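# Unfold a folding crate with four robot arms

## Task

Take the crate that is lying folded flat on the floor and set it up so that each of its four walls stands upright and each of its four corner latches is engaged.

## Robot and tools

Robots: four identical i2rt Big YAM arms, arm1 to arm4. Each has six revolute joints, a two-finger gripper and a wrist camera. The room also has two fixed cameras, cam_high and cam_low. The feet (base_link) sit in the shared scene frame, whose origin is on the floor with +z up. The quaternions are wxyz, and each foot faces along its own +x. arm1: (-0.344, +0.564, 0.400), quat (0.769, -0.004, 0, -0.639). arm2: (-0.347, -0.575, 0.384), quat (0.754, 0, 0, 0.657). arm3: (+0.320, +0.573, 0.372), quat (0.627, 0.001, -0.001, -0.779). arm4: (+0.356, -0.566, 0.334), quat (0.630, 0, 0, 0.777). A hand can reach roughly 1.0 m from its joint1 axis.

The hand point lies between the finger pads, about 1 cm behind the tips. Along the hand's +z the fingers point outward, and they open and shut along its y. With joints 1 and 6 at 0 and the hand level and forward, the wrist camera rides on top of the hand, looking toward the fingertips.

Joint ranges in radians, with the done tolerance in brackets. joint1_rad: -2.879 to 2.879 (0.045); it yaws the arm about its foot, positive counter-clockwise seen from above, and 0 means along the foot's +x. joint2_rad: 0 to 3.141 (0.14); this is the shoulder, where 0 puts the upper arm roughly level pointing back and positive lifts it up and then forward. joint3_rad: 0 to 3.019 (0.09); this is the elbow, folded at 0, and positive opens it. joint4_rad: -1.692 to 1.57 (0.055); hand pitch, positive tips the fingers up. joint5_rad: -1.57 to 1.57 (0.03); sideways swing, positive goes to the arm's right. joint6_rad: -2.094 to 2.094 (0.035); hand roll, positive is clockwise seen from behind. gripper_m: 0 to 0.093 m (0.003); this is the fingertip gap, with roughly 50 to 64 N per pad.

Tool move takes optional keys arm1 to arm4 plus cameras. Each arm's part can hold the following. joints: a map from joint name to an absolute target, in rad or, for gripper_m, in m. target: one list of seven numbers [x, y, z, qw, qx, qy, qz] for that arm alone, an absolute hand pose in metres in the scene frame, in the same form the hand line prints. speed: the top speed along the path, 0.002 to 0.5 m/s, default 0.25, allowed only together with target; turning is capped at twice that value in rad/s. min_time_s: 0.1 to 8 s, used with joints, sets the shortest duration of that arm's joint motions. When target is given, joints may contain only gripper_m. The hand travels in a straight line from its current hand_target toward the pose. Every hand path in one action finishes at the same moment, paced by the slowest, and lasts 0.5 to 10 s. No action runs past 15 s. An arm you leave out gets no new command but may still be pushing toward its old target. Unknown keys make a call invalid, and out-of-range values get it refused. A refusal, or a stop during a call, cancels that reply's later move, wait and finished_scene calls. cameras: a list of names, "all", or [] for none. With no action, move returns the full state of every robot plus the images, and also shows the scene number.

wait(seconds 0 to 10, cameras) lets the scene keep running with no new command. zoom_image(camera, region [x0,y0,x1,y1]) enlarges part of that camera's newest image; the images are 672x504 pixels with the origin at the top-left, and a region is at most 504 by 504. read_manual(section="licences") returns only licence texts. finished_scene(scene) ends the current scene for good; the crate has to stay set up without help.

Motion behaviour. Every control step clips the path pose to within 100 mm and 20 degrees of where the hand actually is, and damped IK favours position over orientation. Hands trail their path, drift off it, can exceed speed (especially when the arm is near full stretch), and often stop a centimetre or more away. Paths do not steer around obstacles or other arms. Joint-space moves can sweep out wide arcs. The printed hand position gets less accurate at long reach.

Result lines. move lists each arm that was given a motion with done or its worst status. joint_status and hand_status give how each motion finished. off_target: the joint stopped short and may still be pushing. time_out: the joint ran out of time and now holds a nearby target; on_its_own lists joints still heading there, and "held at" shows a target, not a reading. Sending the joint its reported position relieves the push. not_followed, "joint command not followed" or "pose unreachable": a self- or arm-collision check blocked the motion; the robot may keep trying until you give new targets. Arms listed "as last shown" were not commanded; their status reads "not commanded" and any lines left out are unchanged. hand_target is the hand pose at the current joint targets. Joint velocities are in rad/s, or m/s for the gripper, and "within noise" means the arm is at rest. Torques are in N m with an offset, positive toward larger joint values; entries 3 and 4 wrap at ±28. Gripper: when holding a rigid part at full force the reading can be up to 0.005 m below the part's width, or up to 0.002 m above it; closed on nothing it reads 0 to 0.003. Commanding about 0.005 m under the first-contact reading gives full force. To release, command a value well above the reading.

Heat. Carrying loads, holding the arm outstretched or pushing against something warms the motors, and this continues while you think. MOTOR HOT shows up at 85 °C. At 100 °C an OVER-TEMPERATURE FAULT drops that arm for 30 to 60 s or longer, and the keys it affected read limit_stop_at_motor_heat; resend those targets afterwards. Arms keep pushing after contact and can push hard.

Avoid: any firm contact between two robots, which ends the scene; this includes one gripper closing on another robot's fingers. The clearance check does not stop fingers, gripper housings or wrist cameras from meeting, and it can react too late. Also avoid hard impacts on fixed or heavy objects, letting the crate or its parts fall, releasing parts while they are moving, and long hard pushes. The scene keeps running while you compose a reply. Drives have backlash, and joint readings include gear play.

Each tool is called after ">>>" in YAML: its name, and indented under it one key for each argument.

## Session

>>> move:

Scene clock: 0.00 s.
Joint torques (N m): no reading
Motor temperatures (°C): arm1=[27 28 28 28 23 23 25] | arm2=[24 25 23 25 28 27 25] | arm3=[26 24 27 24 26 24 27] | arm4=[25 26 26 31 26 25 27]
Heat: arm1: hottest joint2_rad 28 °C; arm2: hottest joint5_rad 28 °C; arm3: hottest joint3_rad 27 °C; arm4: hottest joint4_rad 31 °C.
Joint velocities: within noise
arm1.joint_positions: joint1_rad=-0.585 joint2_rad=+0.620 joint3_rad=+1.408 joint4_rad=-1.557 joint5_rad=+0.191 joint6_rad=-0.040 gripper_m=+0.09396
arm1.joint_status: not commanded
arm1.hand: x=-0.4494 y=+0.3976 z=+0.9080 quat_wxyz=(-0.135, -0.774, -0.490, +0.379) (m; scene frame)
arm1.hand_target: x=-0.4487 y=+0.3992 z=+0.9183 quat_wxyz=(-0.142, -0.770, -0.486, +0.388) (m; scene frame)
arm1.hand_status: not commanded
arm2.joint_positions: joint1_rad=+0.742 joint2_rad=+0.634 joint3_rad=+1.438 joint4_rad=-1.211 joint5_rad=-0.133 joint6_rad=-0.320 gripper_m=+0.09396
arm2.joint_status: not commanded
arm2.hand: x=-0.5071 y=-0.3840 z=+0.9710 quat_wxyz=(-0.284, +0.802, -0.229, -0.472) (m; scene frame)
arm2.hand_target: x=-0.5054 y=-0.3866 z=+0.9838 quat_wxyz=(-0.292, +0.795, -0.226, -0.481) (m; scene frame)
arm2.hand_status: not commanded
arm3.joint_positions: joint1_rad=+0.368 joint2_rad=+0.623 joint3_rad=+1.401 joint4_rad=-1.238 joint5_rad=-0.070 joint6_rad=+0.635 gripper_m=+0.09396
arm3.joint_status: not commanded
arm3.hand: x=+0.3681 y=+0.3300 z=+0.9365 quat_wxyz=(-0.499, -0.717, -0.455, +0.173) (m; scene frame)
arm3.hand_target: x=+0.3677 y=+0.3328 z=+0.9460 quat_wxyz=(-0.508, -0.712, -0.452, +0.176) (m; scene frame)
arm3.hand_status: not commanded
arm4.joint_positions: joint1_rad=+0.790 joint2_rad=+0.548 joint3_rad=+1.366 joint4_rad=-1.267 joint5_rad=+0.241 joint6_rad=-0.097 gripper_m=+0.09396
arm4.joint_status: not commanded
arm4.hand: x=+0.1989 y=-0.4149 z=+0.8936 quat_wxyz=(-0.270, +0.802, -0.260, -0.465) (m; scene frame)
arm4.hand_target: x=+0.2019 y=-0.4169 z=+0.9028 quat_wxyz=(-0.272, +0.796, -0.260, -0.474) (m; scene frame)
arm4.hand_status: not commanded
pictures: arm1_cam_wrist, arm2_cam_wrist, arm3_cam_wrist, arm4_cam_wrist, cam_high, cam_low

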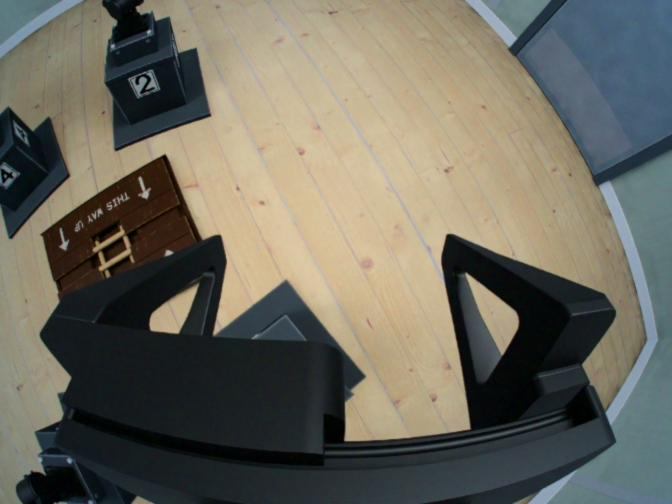

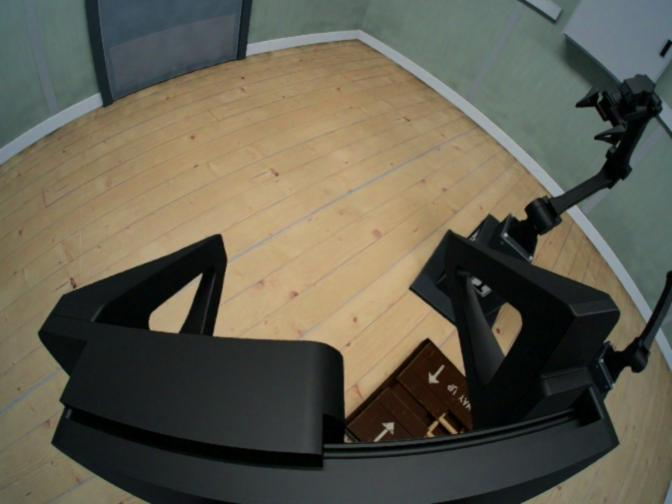

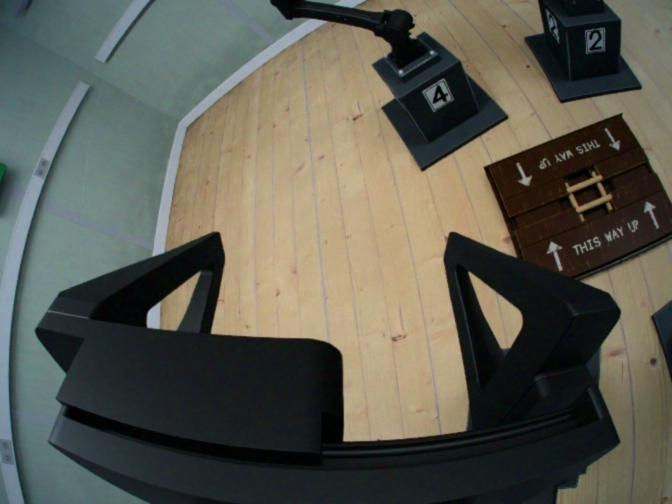

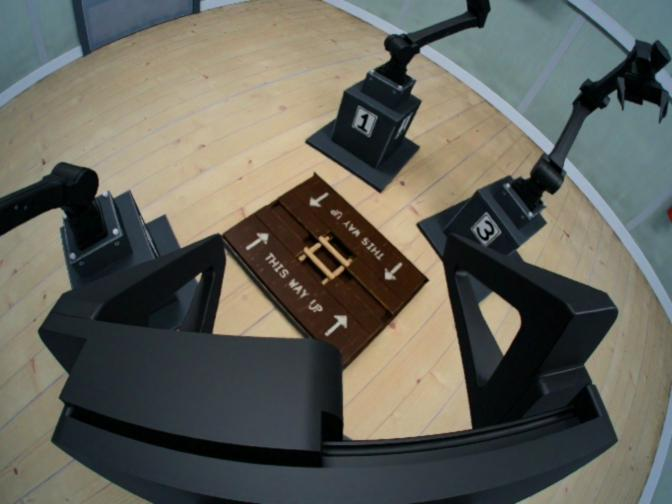

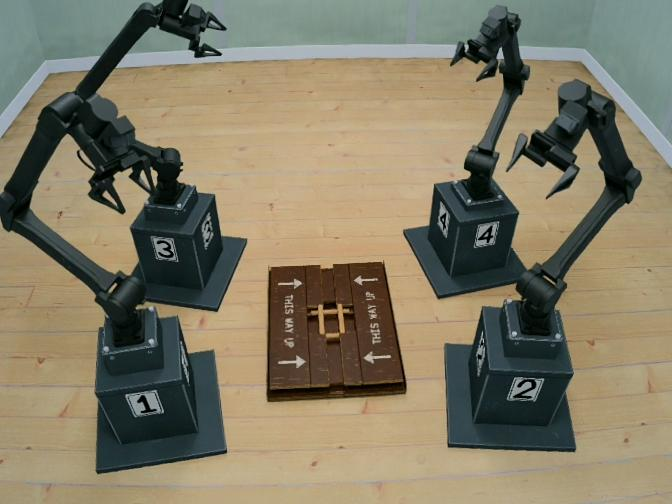

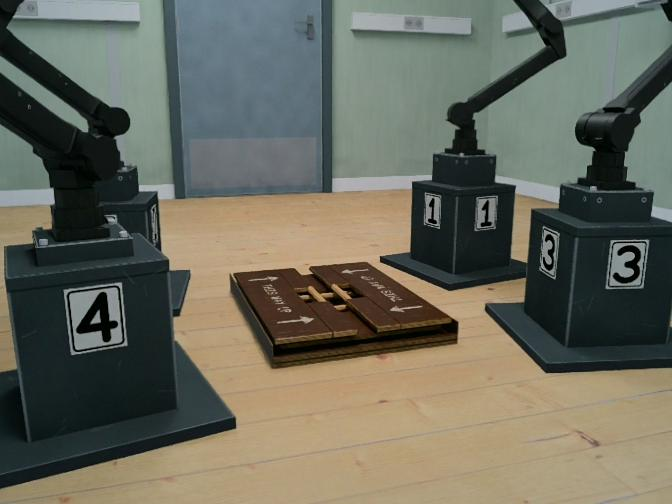

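>>> zoom_image:
  camera: "cam_high"
  region: [240, 240, 440, 420]

>>> zoom_image:
  camera: "cam_low"
  region: [210, 240, 480, 390]

>>> zoom_image:
  camera: "arm4_cam_wrist"
  region: [200, 160, 450, 380]

>>> zoom_image:
  camera: "arm3_cam_wrist"
  region: [470, 100, 672, 290]

Scaled by 2.520 from the camera's 672x504 image, which has a finer 960x720 frame.

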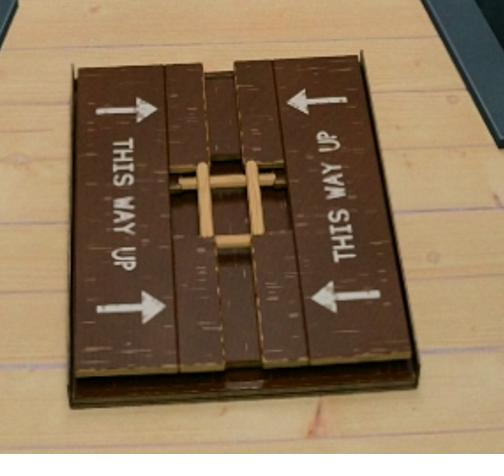

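Scaled by 1.867 from the camera's 672x504 image, which has a finer 960x720 frame.

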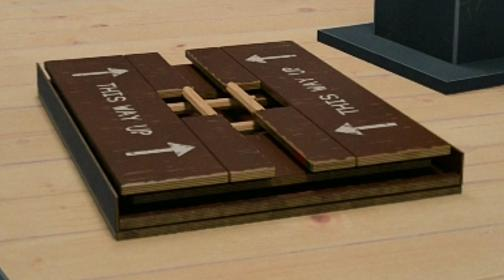

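Scaled by 2.016 from the camera's 672x504 image, which has a finer 960x720 frame.

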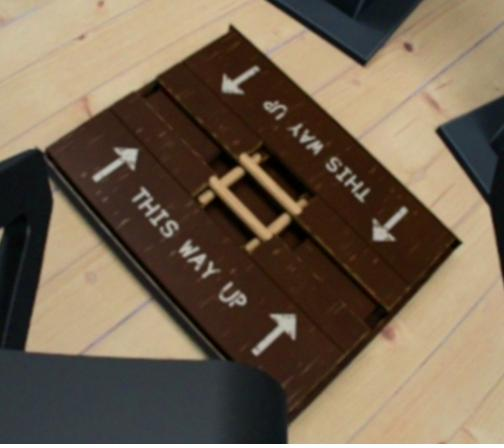

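Scaled by 2.495 from the camera's 672x504 image, which has a finer 960x720 frame.

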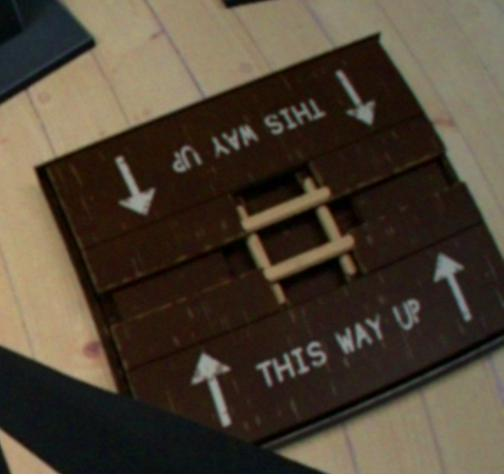

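>>> zoom_image:
  camera: "cam_high"
  region: [80, 260, 240, 480]

>>> zoom_image:
  camera: "cam_high"
  region: [430, 240, 590, 460]

>>> zoom_image:
  camera: "cam_high"
  region: [110, 130, 260, 310]

>>> zoom_image:
  camera: "cam_high"
  region: [400, 130, 550, 310]

Scaled by 2.291 from the camera's 672x504 image, which has a finer 960x720 frame.

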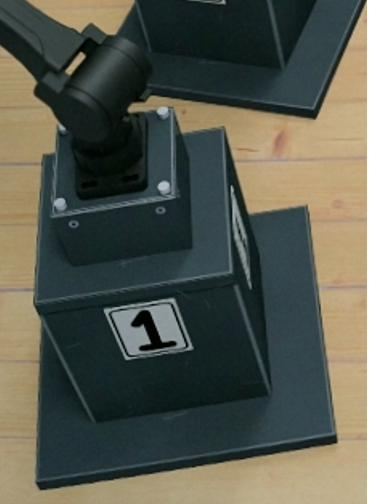

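Scaled by 2.291 from the camera's 672x504 image, which has a finer 960x720 frame.

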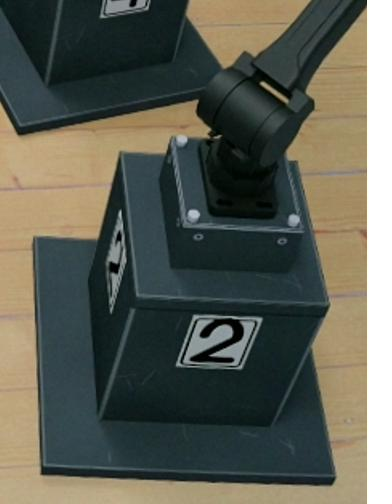

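Scaled by 2.800 from the camera's 672x504 image, which has a finer 960x720 frame.

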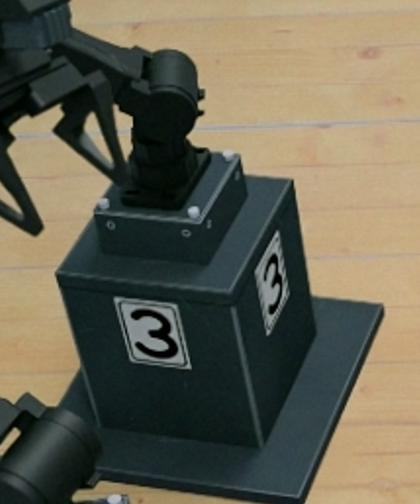

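Scaled by 2.800 from the camera's 672x504 image, which has a finer 960x720 frame.

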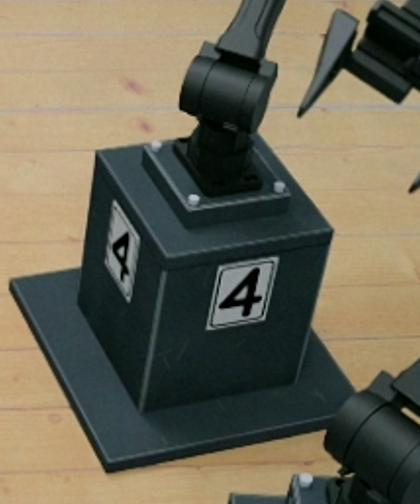

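>>> zoom_image:
  camera: "cam_high"
  region: [295, 285, 370, 355]

>>> zoom_image:
  camera: "arm4_cam_wrist"
  region: [280, 220, 370, 290]

>>> zoom_image:
  camera: "cam_low"
  region: [280, 255, 420, 345]

>>> zoom_image:
  camera: "cam_low"
  region: [220, 270, 360, 375]

>>> zoom_image:
  camera: "cam_low"
  region: [350, 270, 480, 375]

>>> zoom_image:
  camera: "cam_high"
  region: [255, 360, 415, 410]

Scaled by 6.720 from the camera's 672x504 image, which has a finer 960x720 frame.

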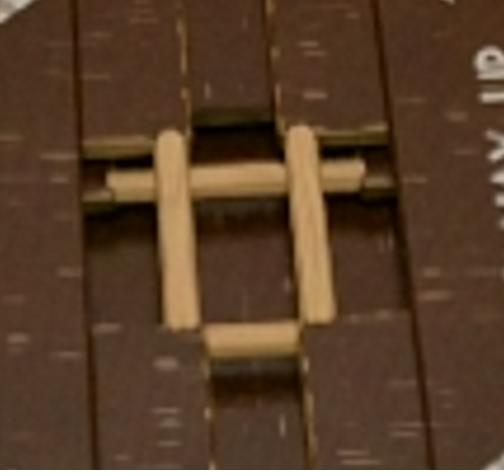

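Scaled by 5.600 from the camera's 672x504 image, which has a finer 960x720 frame.

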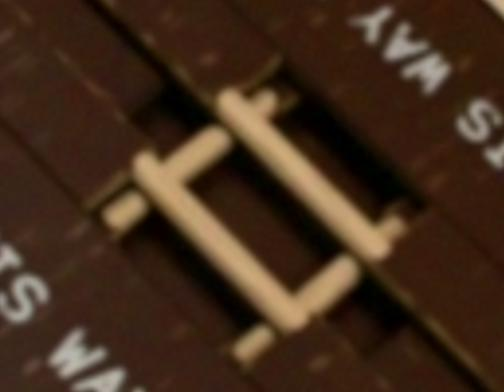

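Scaled by 3.600 from the camera's 672x504 image, which has a finer 960x720 frame.

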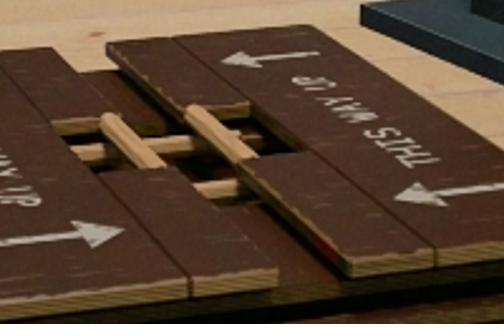

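Scaled by 3.600 from the camera's 672x504 image, which has a finer 960x720 frame.

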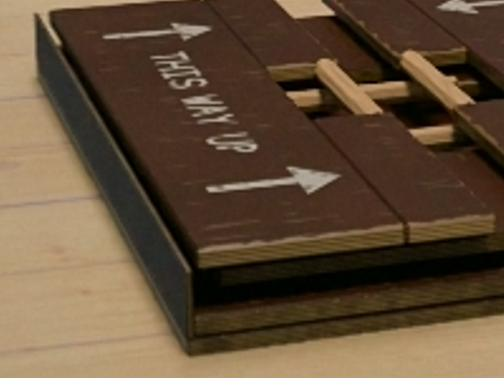

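Scaled by 3.877 from the camera's 672x504 image, which has a finer 960x720 frame.

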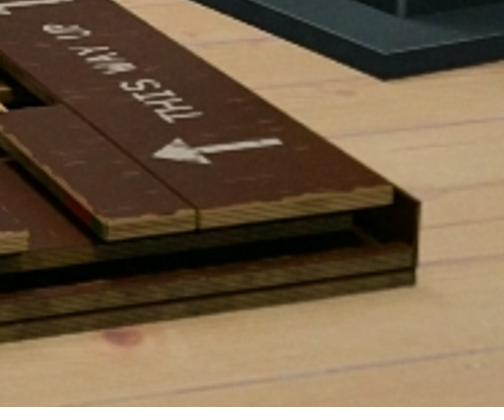

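Scaled by 3.150 from the camera's 672x504 image, which has a finer 960x720 frame.

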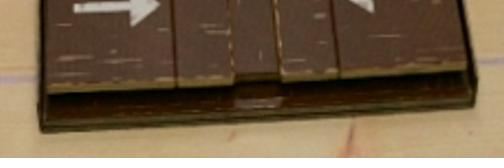

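>>> move:
  arm1: {"target": [-0.03, 0.17, 0.28, 0.007, -0.0169, 0.9238, -0.3826], "speed": 0.3, "joints": {"gripper_m": 0.06}}
  arm4: {"target": [-0.01, -0.19, 0.28, -0.3826, 0.9237, 0.0169, -0.007], "speed": 0.3, "joints": {"gripper_m": 0.06}}
  arm2: {"target": [-0.35, -0.2, 0.48, 0, 0.7071, -0.7071, 0], "speed": 0.3, "joints": {"gripper_m": 0.06}}
  arm3: {"target": [0.33, 0.2, 0.48, 0, 0.7071, 0.7071, 0], "speed": 0.3, "joints": {"gripper_m": 0.06}}
  cameras: ["arm1_cam_wrist", "arm4_cam_wrist", "cam_high", "cam_low"]

Scene clock: 94.33 s.
Joint torques (N m): arm1=[0.67 -15.85 4.93 2.18 0.25 0.04] | arm2=[-0.56 -11.16 9.31 0.61 0.12 0.07] | arm3=[0.32 -8.94 6.91 0.87 0.23 -0.01] | arm4=[2.43 -12.98 8.49 1.51 0.26 -0.05]
Motor temperatures (°C): arm1=[27 28 32 28 23 23 25] | arm2=[24 25 26 25 28 26 25] | arm3=[26 24 32 24 26 23 27] | arm4=[25 26 31 31 26 25 27]
Heat: arm1: hottest joint3_rad 32 °C; arm2: hottest joint5_rad 28 °C; arm3: hottest joint3_rad 32 °C; arm4: hottest joint3_rad 31 °C.
move: arm1 off_target; arm2 off_target; arm3 done; arm4 off_target
Joint velocities: within noise
arm1.joint_positions: joint1_rad=+0.666 joint2_rad=+2.056 joint3_rad=+0.752 joint4_rad=+0.293 joint5_rad=+0.536 joint6_rad=-0.916 gripper_m=+0.06006
arm1.joint_status: all done
arm1.hand: x=-0.0444 y=+0.1815 z=+0.2762 quat_wxyz=(+0.006, +0.019, -0.928, +0.371) (m; scene frame)
arm1.hand_target: x=-0.0324 y=+0.1734 z=+0.2777 quat_wxyz=(-0.002, +0.024, -0.925, +0.379) (m; scene frame)
arm1.hand_status: off_target (0.019 m and 2.1 deg from the pose sent, 0.789 m and 108.4 deg at the start)
arm2.joint_positions: joint1_rad=+0.150 joint2_rad=+1.423 joint3_rad=+0.912 joint4_rad=-1.130 joint5_rad=-0.009 joint6_rad=-0.005 gripper_m=+0.06013
arm2.joint_status: all done
arm2.hand: x=-0.3525 y=-0.2261 z=+0.4653 quat_wxyz=(+0.027, +0.713, -0.700, +0.022) (m; scene frame)
arm2.hand_target: x=-0.3502 y=-0.2047 z=+0.4797 quat_wxyz=(+0.007, +0.709, -0.705, +0.003) (m; scene frame)
arm2.hand_status: off_target (0.030 m and 4.1 deg from the pose sent, 0.547 m and 86.3 deg at the start)
arm3.joint_positions: joint1_rad=+0.227 joint2_rad=+1.390 joint3_rad=+0.973 joint4_rad=-1.161 joint5_rad=-0.003 joint6_rad=+0.042 gripper_m=+0.06012
arm3.joint_status: all done
arm3.hand: x=+0.3244 y=+0.2053 z=+0.4841 quat_wxyz=(+0.001, -0.718, -0.696, -0.005) (m; scene frame)
arm3.hand_target: x=+0.3284 y=+0.2014 z=+0.4791 quat_wxyz=(+0.002, -0.710, -0.704, -0.004) (m; scene frame)
arm3.hand_status: done (0.009 m and 1.8 deg from the pose sent, 0.476 m and 68.1 deg at the start)
arm4.joint_positions: joint1_rad=+0.740 joint2_rad=+1.895 joint3_rad=+0.826 joint4_rad=-0.002 joint5_rad=+0.596 joint6_rad=-0.792 gripper_m=+0.06007
arm4.joint_status: all done
arm4.hand: x=+0.0109 y=-0.1975 z=+0.2761 quat_wxyz=(-0.370, +0.929, +0.006, +0.005) (m; scene frame)
arm4.hand_target: x=-0.0035 y=-0.1901 z=+0.2782 quat_wxyz=(-0.378, +0.926, +0.013, -0.002) (m; scene frame)
arm4.hand_status: off_target (0.023 m and 2.4 deg from the pose sent, 0.686 m and 65.1 deg at the start)
pictures: arm1_cam_wrist, arm4_cam_wrist, cam_high, cam_low

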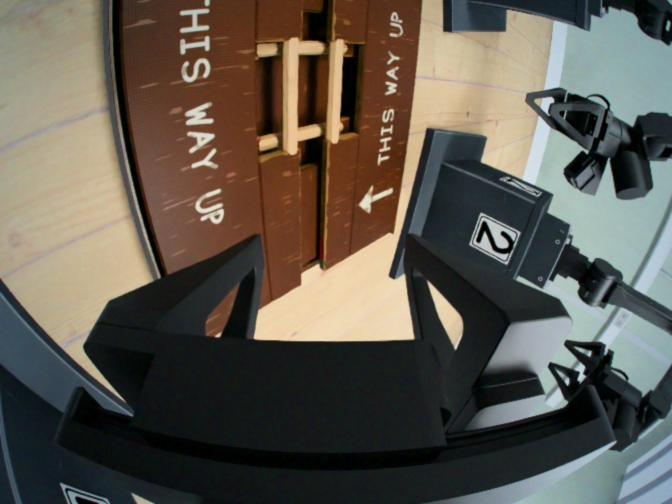

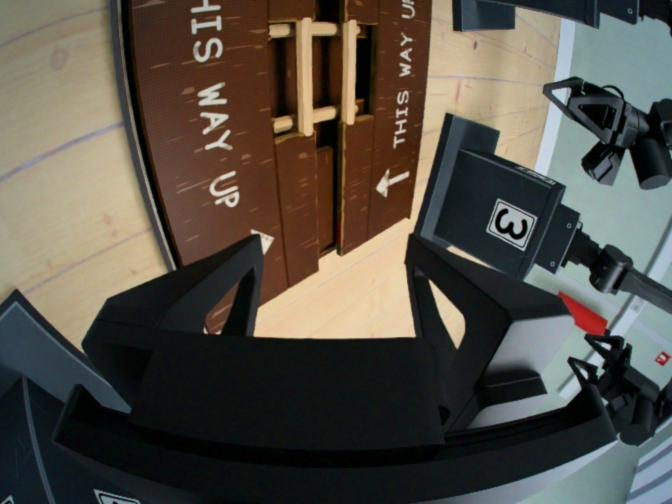

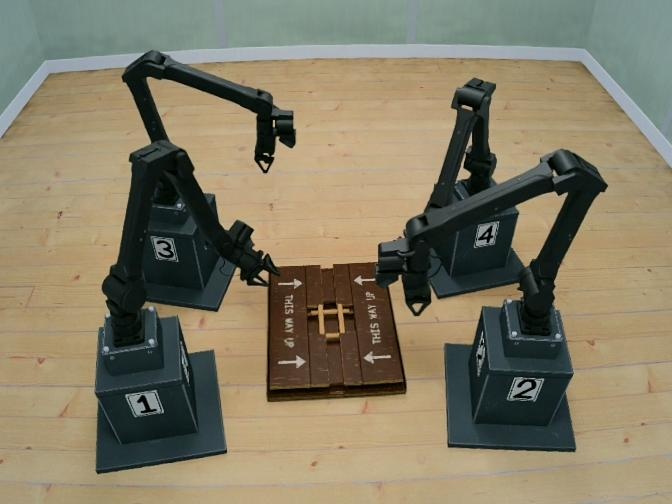

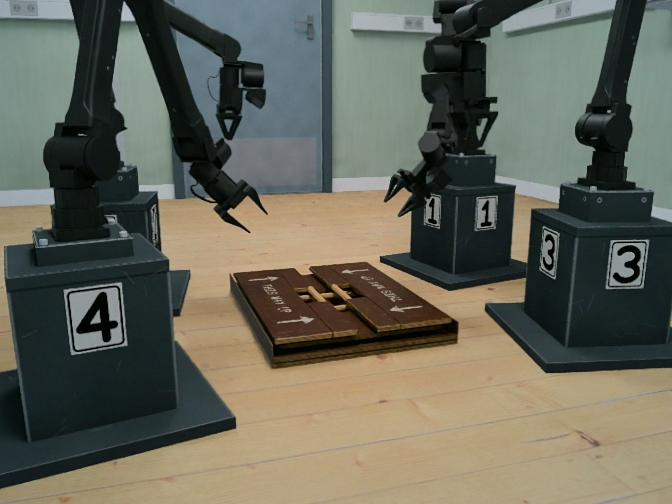

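>>> move:
  arm1: {"target": [-0.011, 0.086, 0.114, 0.007, -0.0169, 0.9238, -0.3826], "speed": 0.2}
  arm4: {"target": [-0.037, -0.082, 0.115, -0.3826, 0.9237, 0.0169, -0.007], "speed": 0.2}
  cameras: ["arm1_cam_wrist", "arm4_cam_wrist", "cam_high"]

Scene clock: 108.53 s.
Joint torques (N m): arm1=[-0.62 -20.07 3.54 2.13 0.26 0.02] | arm2=[-0.62 -11.22 9.31 0.61 0.12 0.06] | arm3=[0.38 -8.82 6.74 0.81 0.21 -0.03] | arm4=[1.32 -18.02 6.76 1.63 0.02 -0.05]
Motor temperatures (°C): arm1=[27 29 31 28 23 23 25] | arm2=[24 25 26 25 27 26 25] | arm3=[26 24 32 24 26 23 27] | arm4=[25 26 30 31 26 25 27]
Heat: arm1: hottest joint3_rad 31 °C; arm2: hottest joint5_rad 27 °C; arm3: hottest joint3_rad 32 °C; arm4: hottest joint4_rad 31 °C.
move: arm1 off_target; arm4 off_target
Joint velocities: within noise
arm1.joint_positions: joint1_rad=+0.573 joint2_rad=+2.571 joint3_rad=+1.147 joint4_rad=+0.475 joint5_rad=+0.476 joint6_rad=-0.997 gripper_m=+0.06006
arm1.joint_status: not commanded
arm1.hand: x=-0.0149 y=+0.0960 z=+0.1148 quat_wxyz=(-0.005, +0.014, -0.927, +0.375) (m; scene frame)
arm1.hand_target: x=-0.0129 y=+0.0869 z=+0.1135 quat_wxyz=(-0.007, +0.015, -0.924, +0.382) (m; scene frame)
arm1.hand_status: off_target (0.011 m and 1.0 deg from the pose sent, 0.191 m and 2.1 deg at the start)
arm2, arm3: as last shown
arm4.joint_positions: joint1_rad=+0.620 joint2_rad=+2.418 joint3_rad=+1.196 joint4_rad=+0.253 joint5_rad=+0.525 joint6_rad=-0.935 gripper_m=+0.06007
arm4.joint_status: not commanded
arm4.hand: x=-0.0328 y=-0.0902 z=+0.1206 quat_wxyz=(-0.379, +0.925, +0.012, -0.007) (m; scene frame)
arm4.hand_target: x=-0.0363 y=-0.0828 z=+0.1147 quat_wxyz=(-0.382, +0.924, +0.017, -0.008) (m; scene frame)
arm4.hand_status: off_target (0.011 m and 0.8 deg from the pose sent, 0.204 m and 2.4 deg at the start)
pictures: arm1_cam_wrist, arm4_cam_wrist, cam_high

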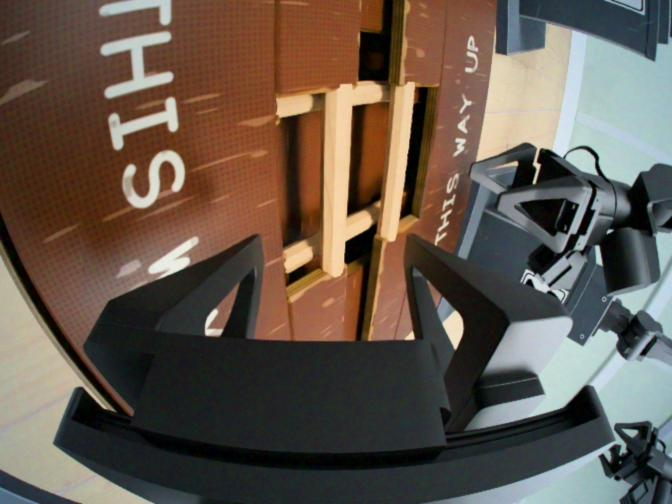

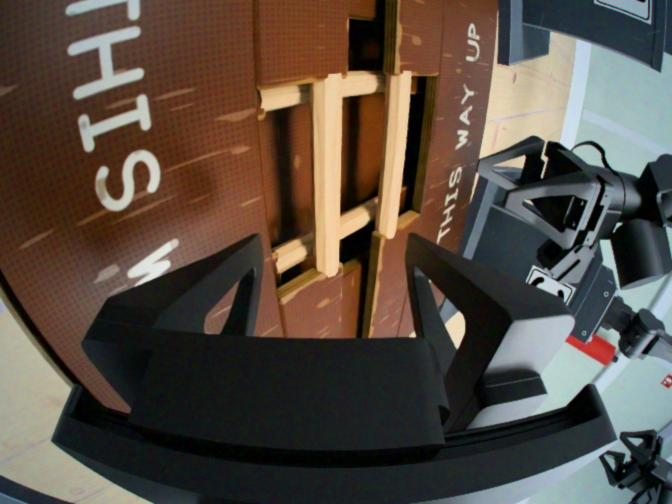

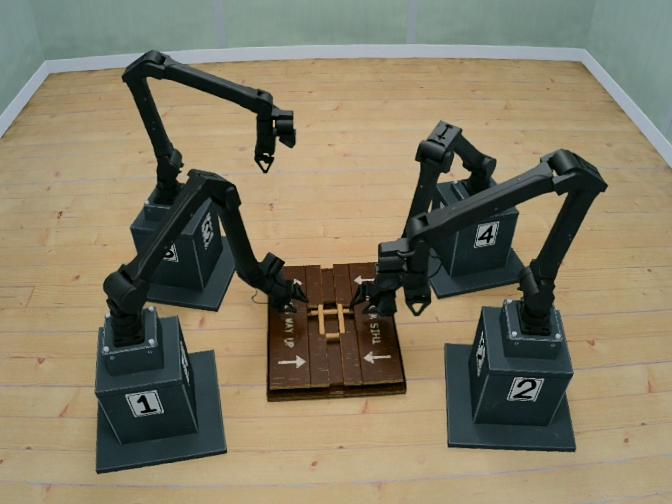

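>>> move:
  arm1: {"target": [-0.022, 0.051, 0.110, 0.0035, -0.018, 0.9815, -0.1908], "speed": 0.2, "joints": {"gripper_m": 0.042}}
  cameras: ["arm1_cam_wrist", "arm4_cam_wrist"]

Scene clock: 125.17 s.
Joint torques (N m): arm1=[-0.62 -23 5.64 0.81 0.15 -0.03] | arm2=[-0.62 -11.16 9.32 0.64 0.12 0.06] | arm3=[0.67 -9.11 6.94 0.91 0.23 -0.06] | arm4=[1.32 -17.73 6.75 1.63 0.02 -0.04]
Motor temperatures (°C): arm1=[27 29 31 28 23 23 25] | arm2=[24 25 27 25 27 26 25] | arm3=[26 24 32 24 26 23 27] | arm4=[25 26 30 31 26 25 27]
Heat: arm1: hottest joint3_rad 31 °C; arm2: hottest joint3_rad 27 °C; arm3: hottest joint3_rad 32 °C; arm4: hottest joint4_rad 31 °C.
move: arm1 off_target
Joint velocities: within noise
arm1.joint_positions: joint1_rad=+0.445 joint2_rad=+2.541 joint3_rad=+1.350 joint4_rad=-0.083 joint5_rad=+0.200 joint6_rad=-1.000 gripper_m=+0.04206
arm1.joint_status: all done
arm1.hand: x=-0.0289 y=+0.0686 z=+0.1010 quat_wxyz=(+0.001, +0.015, -0.984, +0.180) (m; scene frame)
arm1.hand_target: x=-0.0218 y=+0.0524 z=+0.1099 quat_wxyz=(-0.005, +0.018, -0.982, +0.190) (m; scene frame)
arm1.hand_status: off_target (0.021 m and 1.4 deg from the pose sent, 0.046 m and 22.1 deg at the start)
arm2, arm3, arm4: as last shown
pictures: arm1_cam_wrist, arm4_cam_wrist

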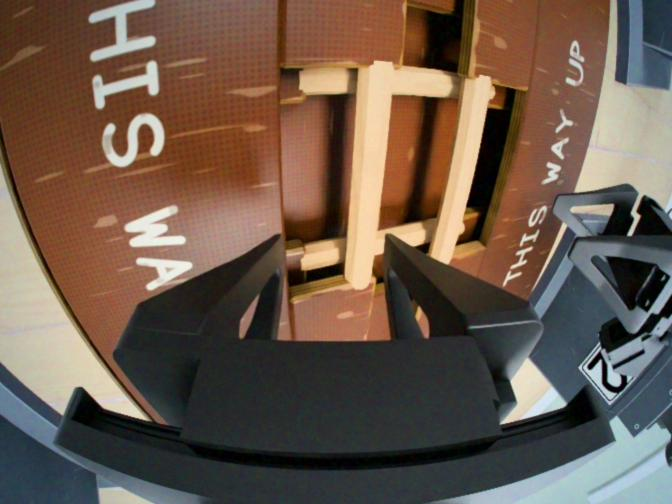

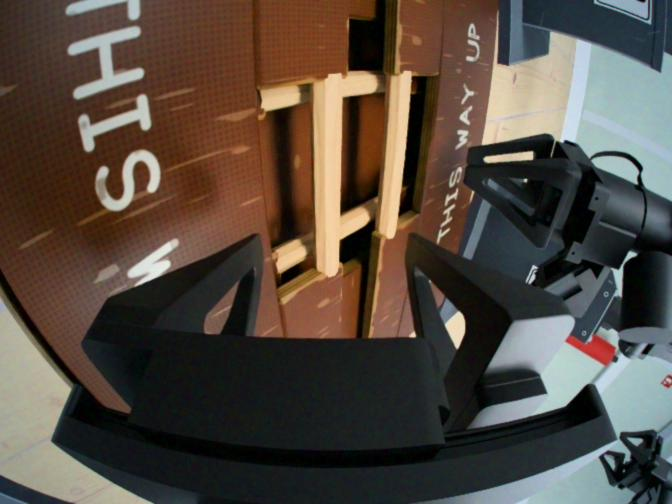

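>>> move:
  arm1: {"target": [-0.017, 0.031, 0.092, 0.0035, -0.018, 0.9815, -0.1908], "speed": 0.1}
  cameras: ["arm1_cam_wrist"]

Scene clock: 128.07 s.
Joint torques (N m): arm1=[-1.03 -22.53 6.46 0.73 0.12 -0.08] | arm2=[-0.62 -11.22 9.31 0.62 0.12 0.07] | arm3=[-0.09 -8.88 6.93 0.96 0.21 -0.03] | arm4=[1.32 -17.79 6.75 1.62 0.02 -0.04]
Motor temperatures (°C): arm1=[27 29 31 28 23 23 25] | arm2=[24 25 27 25 27 26 25] | arm3=[26 24 32 24 26 23 27] | arm4=[25 26 30 31 26 25 27]
Heat: arm1: hottest joint3_rad 31 °C; arm2: hottest joint3_rad 27 °C; arm3: hottest joint3_rad 32 °C; arm4: hottest joint4_rad 31 °C.
move: arm1 off_target
Joint velocities: within noise
arm1.joint_positions: joint1_rad=+0.436 joint2_rad=+2.585 joint3_rad=+1.440 joint4_rad=-0.110 joint5_rad=+0.198 joint6_rad=-1.014 gripper_m=+0.04206
arm1.joint_status: not commanded
arm1.hand: x=-0.0175 y=+0.0437 z=+0.0936 quat_wxyz=(-0.003, +0.016, -0.982, +0.187) (m; scene frame)
arm1.hand_target: x=-0.0155 y=+0.0320 z=+0.0920 quat_wxyz=(-0.004, +0.019, -0.981, +0.191) (m; scene frame)
arm1.hand_status: off_target (0.013 m and 0.5 deg from the pose sent, 0.040 m and 1.4 deg at the start)
arm2, arm3, arm4: as last shown
pictures: arm1_cam_wrist

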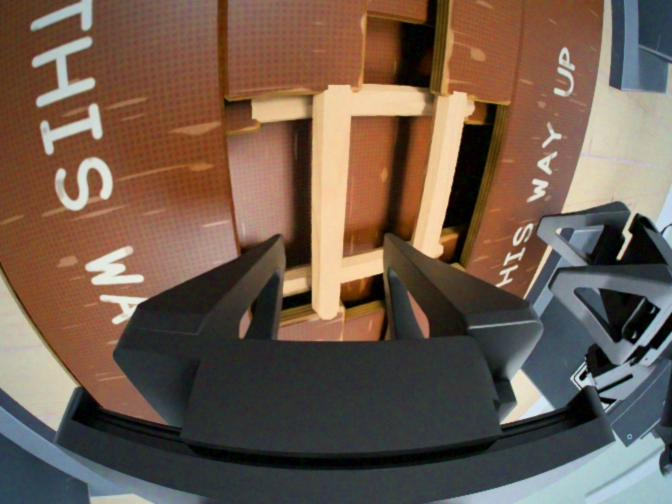

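>>> move:
  arm1: {"target": [-0.02, 0.0215, 0.0565, 0.0035, -0.018, 0.9815, -0.1908], "speed": 0.1}
  cameras: ["arm1_cam_wrist"]

Scene clock: 132.30 s.
Joint torques (N m): arm1=[-0.91 -23.65 5.98 1.55 0.14 -0.02] | arm2=[-0.56 -11.22 9.32 0.61 0.12 0.07] | arm3=[0.44 -8.94 6.84 0.99 0.24 -0.03] | arm4=[1.26 -17.79 6.75 1.62 0.02 -0.04]
Motor temperatures (°C): arm1=[27 30 31 28 23 23 25] | arm2=[24 25 27 25 27 26 25] | arm3=[26 24 32 24 26 23 27] | arm4=[25 26 30 31 26 25 26]
Heat: arm1: hottest joint3_rad 31 °C; arm2: hottest joint3_rad 27 °C; arm3: hottest joint3_rad 32 °C; arm4: hottest joint4_rad 31 °C.
move: arm1 off_target
Joint velocities: within noise
arm1.joint_positions: joint1_rad=+0.421 joint2_rad=+2.677 joint3_rad=+1.517 joint4_rad=-0.110 joint5_rad=+0.194 joint6_rad=-1.028 gripper_m=+0.04206
arm1.joint_status: not commanded
arm1.hand: x=-0.0236 y=+0.0368 z=+0.0565 quat_wxyz=(+0.002, +0.017, -0.984, +0.180) (m; scene frame)
arm1.hand_target: x=-0.0200 y=+0.0225 z=+0.0569 quat_wxyz=(-0.004, +0.019, -0.981, +0.191) (m; scene frame)
arm1.hand_status: off_target (0.016 m and 1.5 deg from the pose sent, 0.043 m and 0.5 deg at the start)
arm2, arm3, arm4: as last shown
pictures: arm1_cam_wrist

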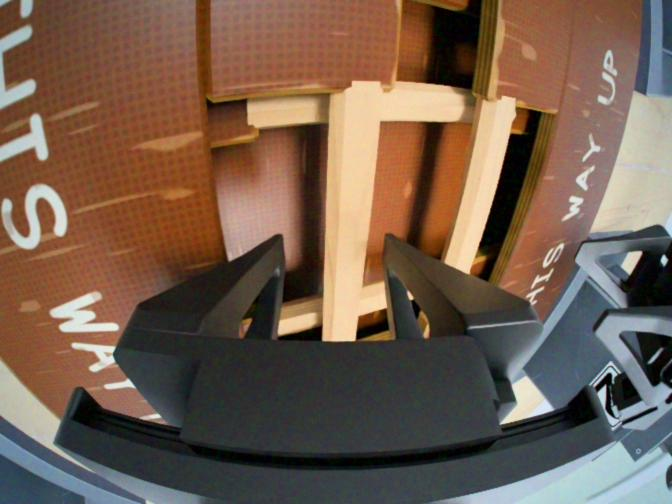

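>>> move:
  arm1: {"target": [-0.02, 0.0115, 0.0445, 0.0035, -0.018, 0.9815, -0.1908], "speed": 0.1}
  cameras: ["arm1_cam_wrist", "cam_low"]

Scene clock: 137.50 s.
Joint torques (N m): arm1=[-0.85 -23.12 6.39 0.96 0.12 -0.04] | arm2=[-0.62 -11.16 9.29 0.64 0.11 0.07] | arm3=[0.32 -8.94 6.95 0.88 0.24 -0.03] | arm4=[1.26 -17.79 6.75 1.63 0.02 -0.04]
Motor temperatures (°C): arm1=[27 30 31 28 23 23 25] | arm2=[24 25 27 25 27 26 25] | arm3=[26 24 32 24 26 23 27] | arm4=[25 26 29 31 26 25 26]
Heat: arm1: hottest joint3_rad 31 °C; arm2: hottest joint3_rad 27 °C; arm3: hottest joint3_rad 32 °C; arm4: hottest joint4_rad 31 °C.
move: arm1 off_target
Joint velocities: within noise
arm1.joint_positions: joint1_rad=+0.412 joint2_rad=+2.711 joint3_rad=+1.566 joint4_rad=-0.110 joint5_rad=+0.192 joint6_rad=-1.035 gripper_m=+0.04206
arm1.joint_status: not commanded
arm1.hand: x=-0.0213 y=+0.0237 z=+0.0475 quat_wxyz=(-0.001, +0.015, -0.982, +0.186) (m; scene frame)
arm1.hand_target: x=-0.0198 y=+0.0120 z=+0.0447 quat_wxyz=(-0.004, +0.018, -0.981, +0.191) (m; scene frame)
arm1.hand_status: off_target (0.013 m and 0.7 deg from the pose sent, 0.028 m and 1.5 deg at the start)
arm2, arm3, arm4: as last shown
pictures: arm1_cam_wrist, cam_low

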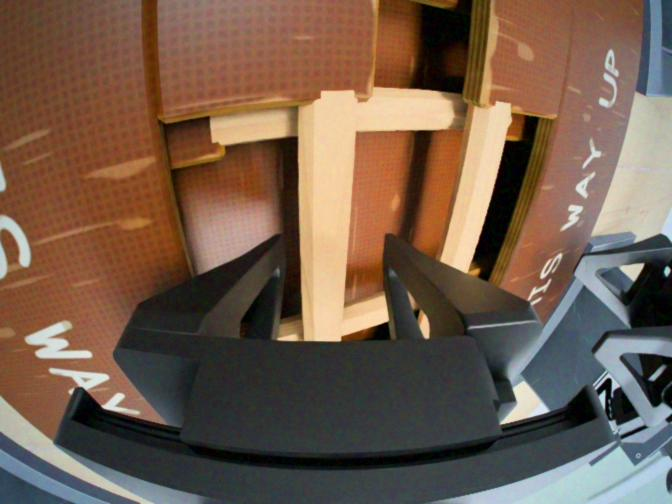

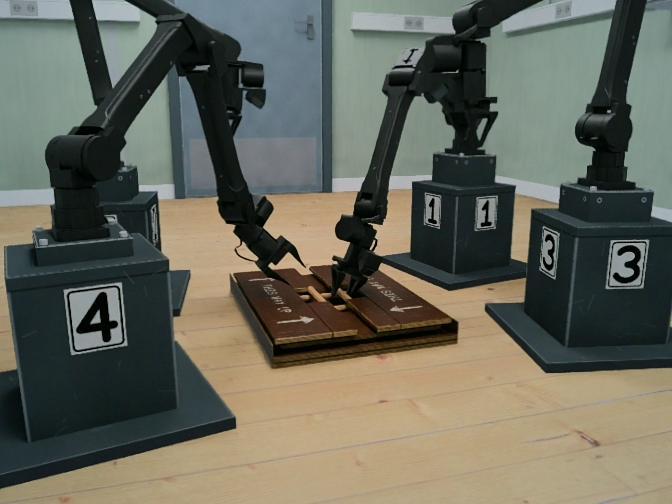

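>>> zoom_image:
  camera: "cam_low"
  region: [270, 220, 410, 345]

>>> zoom_image:
  camera: "arm1_cam_wrist"
  region: [230, 200, 440, 350]

Scaled by 3.600 from the camera's 672x504 image, which has a finer 960x720 frame.

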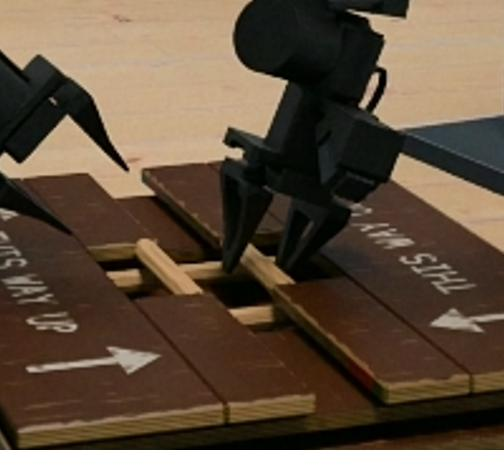

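Scaled by 2.400 from the camera's 672x504 image, which has a finer 960x720 frame.

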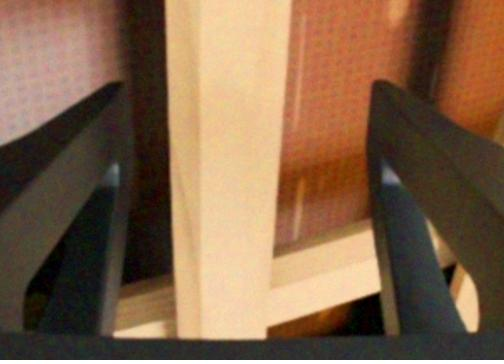

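>>> move:
  arm1: {"target": [-0.02, 0.011, 0.034, 0.0035, -0.018, 0.9815, -0.1908], "speed": 0.1}
  cameras: []

>>> move:
  arm1: {"joints": {"gripper_m": 0.012}}
  cameras: ["arm1_cam_wrist", "cam_low"]

Scene clock: 150.00 s.
Joint torques (N m): arm1=[-1.08 -23.36 6.45 1.29 0.11 0.02] | arm2=[-0.56 -11.16 9.32 0.62 0.12 0.06] | arm3=[0.62 -8.53 6.84 0.91 0.23 -0.08] | arm4=[1.32 -17.79 6.74 1.63 0.02 -0.04]
Motor temperatures (°C): arm1=[27 31 31 28 23 23 25] | arm2=[24 25 27 25 27 26 25] | arm3=[26 24 32 24 26 23 27] | arm4=[25 27 29 31 26 25 26]
Heat: arm1: hottest joint2_rad 31 °C; arm2: hottest joint3_rad 27 °C; arm3: hottest joint3_rad 32 °C; arm4: hottest joint4_rad 31 °C.
move: arm1 off_target
Joint velocities: within noise
arm1.joint_positions: joint1_rad=+0.412 joint2_rad=+2.737 joint3_rad=+1.588 joint4_rad=-0.110 joint5_rad=+0.192 joint6_rad=-1.037 gripper_m=+0.04206
arm1.joint_status: not commanded
arm1.hand: x=-0.0215 y=+0.0239 z=+0.0367 quat_wxyz=(+0.000, +0.016, -0.983, +0.184) (m; scene frame)
arm1.hand_target: x=-0.0199 y=+0.0108 z=+0.0347 quat_wxyz=(-0.004, +0.018, -0.981, +0.192) (m; scene frame)
arm1.hand_status: off_target (0.013 m and 1.0 deg from the pose sent, 0.019 m and 0.7 deg at the start)
arm2, arm3, arm4: as last shown
pictures: none
No camera images: "cameras" was empty.

Scene clock: 150.67 s.
Joint torques (N m): arm1=[-1.38 -23.3 6.23 1.33 0.21 -0.14] | arm2=[-0.56 -11.22 9.29 0.62 0.11 0.07] | arm3=[0.21 -8.59 6.93 0.91 0.22 -0.01] | arm4=[1.32 -17.79 6.75 1.63 0.02 -0.04]
Motor temperatures (°C): arm1=[27 31 31 28 23 23 25] | arm2=[24 25 27 25 27 26 25] | arm3=[26 24 32 24 26 23 27] | arm4=[25 27 29 31 26 25 26]
Heat: arm1: hottest joint2_rad 31 °C; arm2: hottest joint3_rad 27 °C; arm3: hottest joint3_rad 32 °C; arm4: hottest joint4_rad 31 °C.
move: arm1 off_target
Joint velocities: within noise
arm1.joint_positions: joint1_rad=+0.410 joint2_rad=+2.737 joint3_rad=+1.589 joint4_rad=-0.110 joint5_rad=+0.189 joint6_rad=-1.012 gripper_m=+0.01670
arm1.joint_status: gripper_m off_target (ended at +0.01673, target +0.01200)
arm1.hand: x=-0.0214 y=+0.0229 z=+0.0370 quat_wxyz=(-0.003, +0.004, -0.983, +0.184) (m; scene frame)
arm1.hand_target: x=-0.0201 y=+0.0110 z=+0.0345 quat_wxyz=(-0.005, +0.013, -0.981, +0.191) (m; scene frame)
arm1.hand_status: not commanded
arm2, arm3, arm4: as last shown
pictures: arm1_cam_wrist, cam_low

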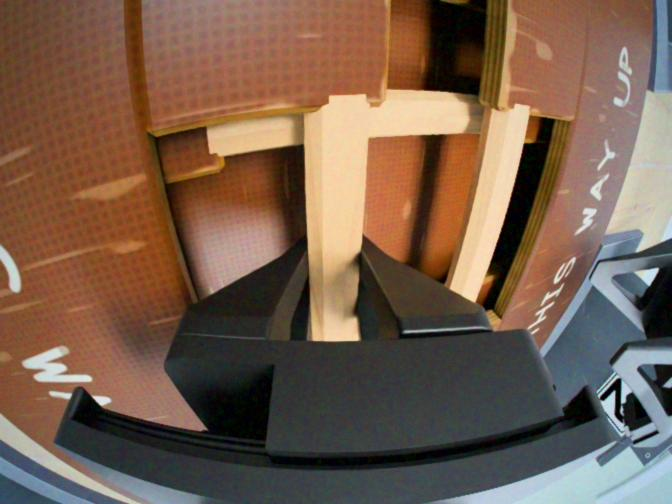

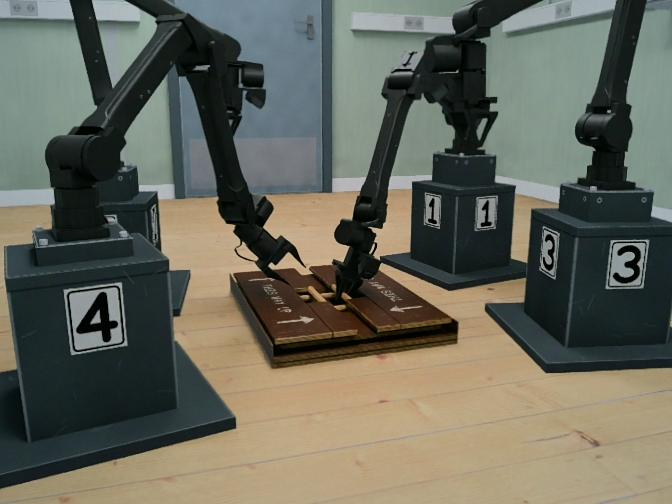

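>>> move:
  arm1: {"target": [-0.0205, 0.022, 0.0975, 0.0055, -0.0175, 0.9537, -0.3007], "speed": 0.1}
  cameras: ["arm1_cam_wrist", "cam_low"]

Scene clock: 158.73 s.
Joint torques (N m): arm1=[-0.03 -26.46 1.83 1.83 0.45 -0.19] | arm2=[-0.67 -11.16 9.32 0.61 0.11 0.07] | arm3=[0.44 -9.23 6.83 0.81 0.22 0] | arm4=[1.32 -17.73 6.75 1.63 0.02 -0.04]
Motor temperatures (°C): arm1=[27 31 31 28 23 23 25] | arm2=[24 25 27 25 27 26 25] | arm3=[26 24 32 24 26 23 27] | arm4=[25 27 29 31 26 25 26]
Heat: arm1: hottest joint2_rad 31 °C; arm2: hottest joint3_rad 27 °C; arm3: hottest joint3_rad 32 °C; arm4: hottest joint4_rad 31 °C.
move: arm1 off_target
Joint velocities: within noise
arm1.joint_positions: joint1_rad=+0.442 joint2_rad=+2.645 joint3_rad=+1.401 joint4_rad=+0.181 joint5_rad=+0.315 joint6_rad=-1.029 gripper_m=+0.01665
arm1.joint_status: not commanded
arm1.hand: x=-0.0227 y=+0.0237 z=+0.0813 quat_wxyz=(-0.007, +0.002, -0.956, +0.293) (m; scene frame)
arm1.hand_target: x=-0.0207 y=+0.0211 z=+0.0964 quat_wxyz=(-0.005, +0.018, -0.954, +0.301) (m; scene frame)
arm1.hand_status: off_target (0.016 m and 2.0 deg from the pose sent, 0.061 m and 13.9 deg at the start)
arm2.joint_positions: joint1_rad=+0.150 joint2_rad=+1.423 joint3_rad=+0.912 joint4_rad=-1.130 joint5_rad=-0.009 joint6_rad=-0.005 gripper_m=+0.06013
arm2.joint_status: not commanded
arm2.hand: x=-0.3525 y=-0.2261 z=+0.4653 quat_wxyz=(+0.027, +0.713, -0.700, +0.022) (m; scene frame)
arm2.hand_target: x=-0.3502 y=-0.2047 z=+0.4797 quat_wxyz=(+0.007, +0.709, -0.705, +0.003) (m; scene frame)
arm2.hand_status: not commanded
arm3.joint_positions: joint1_rad=+0.227 joint2_rad=+1.390 joint3_rad=+0.973 joint4_rad=-1.161 joint5_rad=-0.003 joint6_rad=+0.042 gripper_m=+0.06012
arm3.joint_status: not commanded
arm3.hand: x=+0.3244 y=+0.2053 z=+0.4841 quat_wxyz=(+0.001, -0.718, -0.696, -0.005) (m; scene frame)
arm3.hand_target: x=+0.3284 y=+0.2014 z=+0.4791 quat_wxyz=(+0.002, -0.710, -0.704, -0.004) (m; scene frame)
arm3.hand_status: not commanded
arm4: as last shown
pictures: arm1_cam_wrist, cam_low

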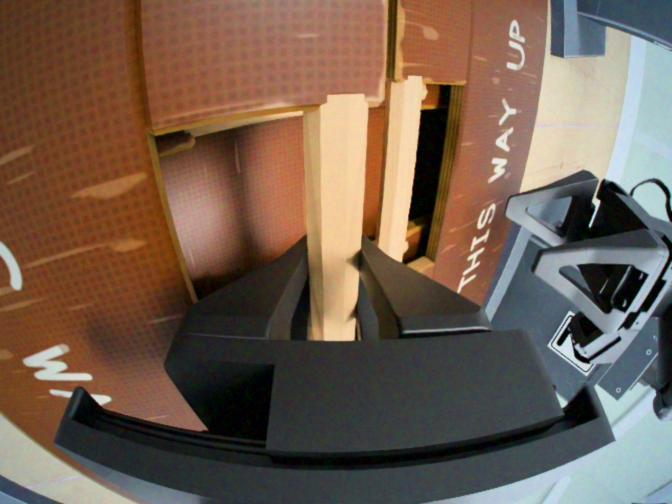

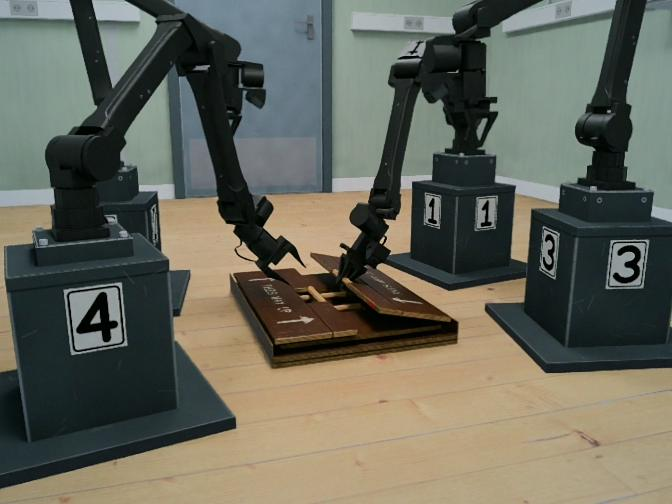

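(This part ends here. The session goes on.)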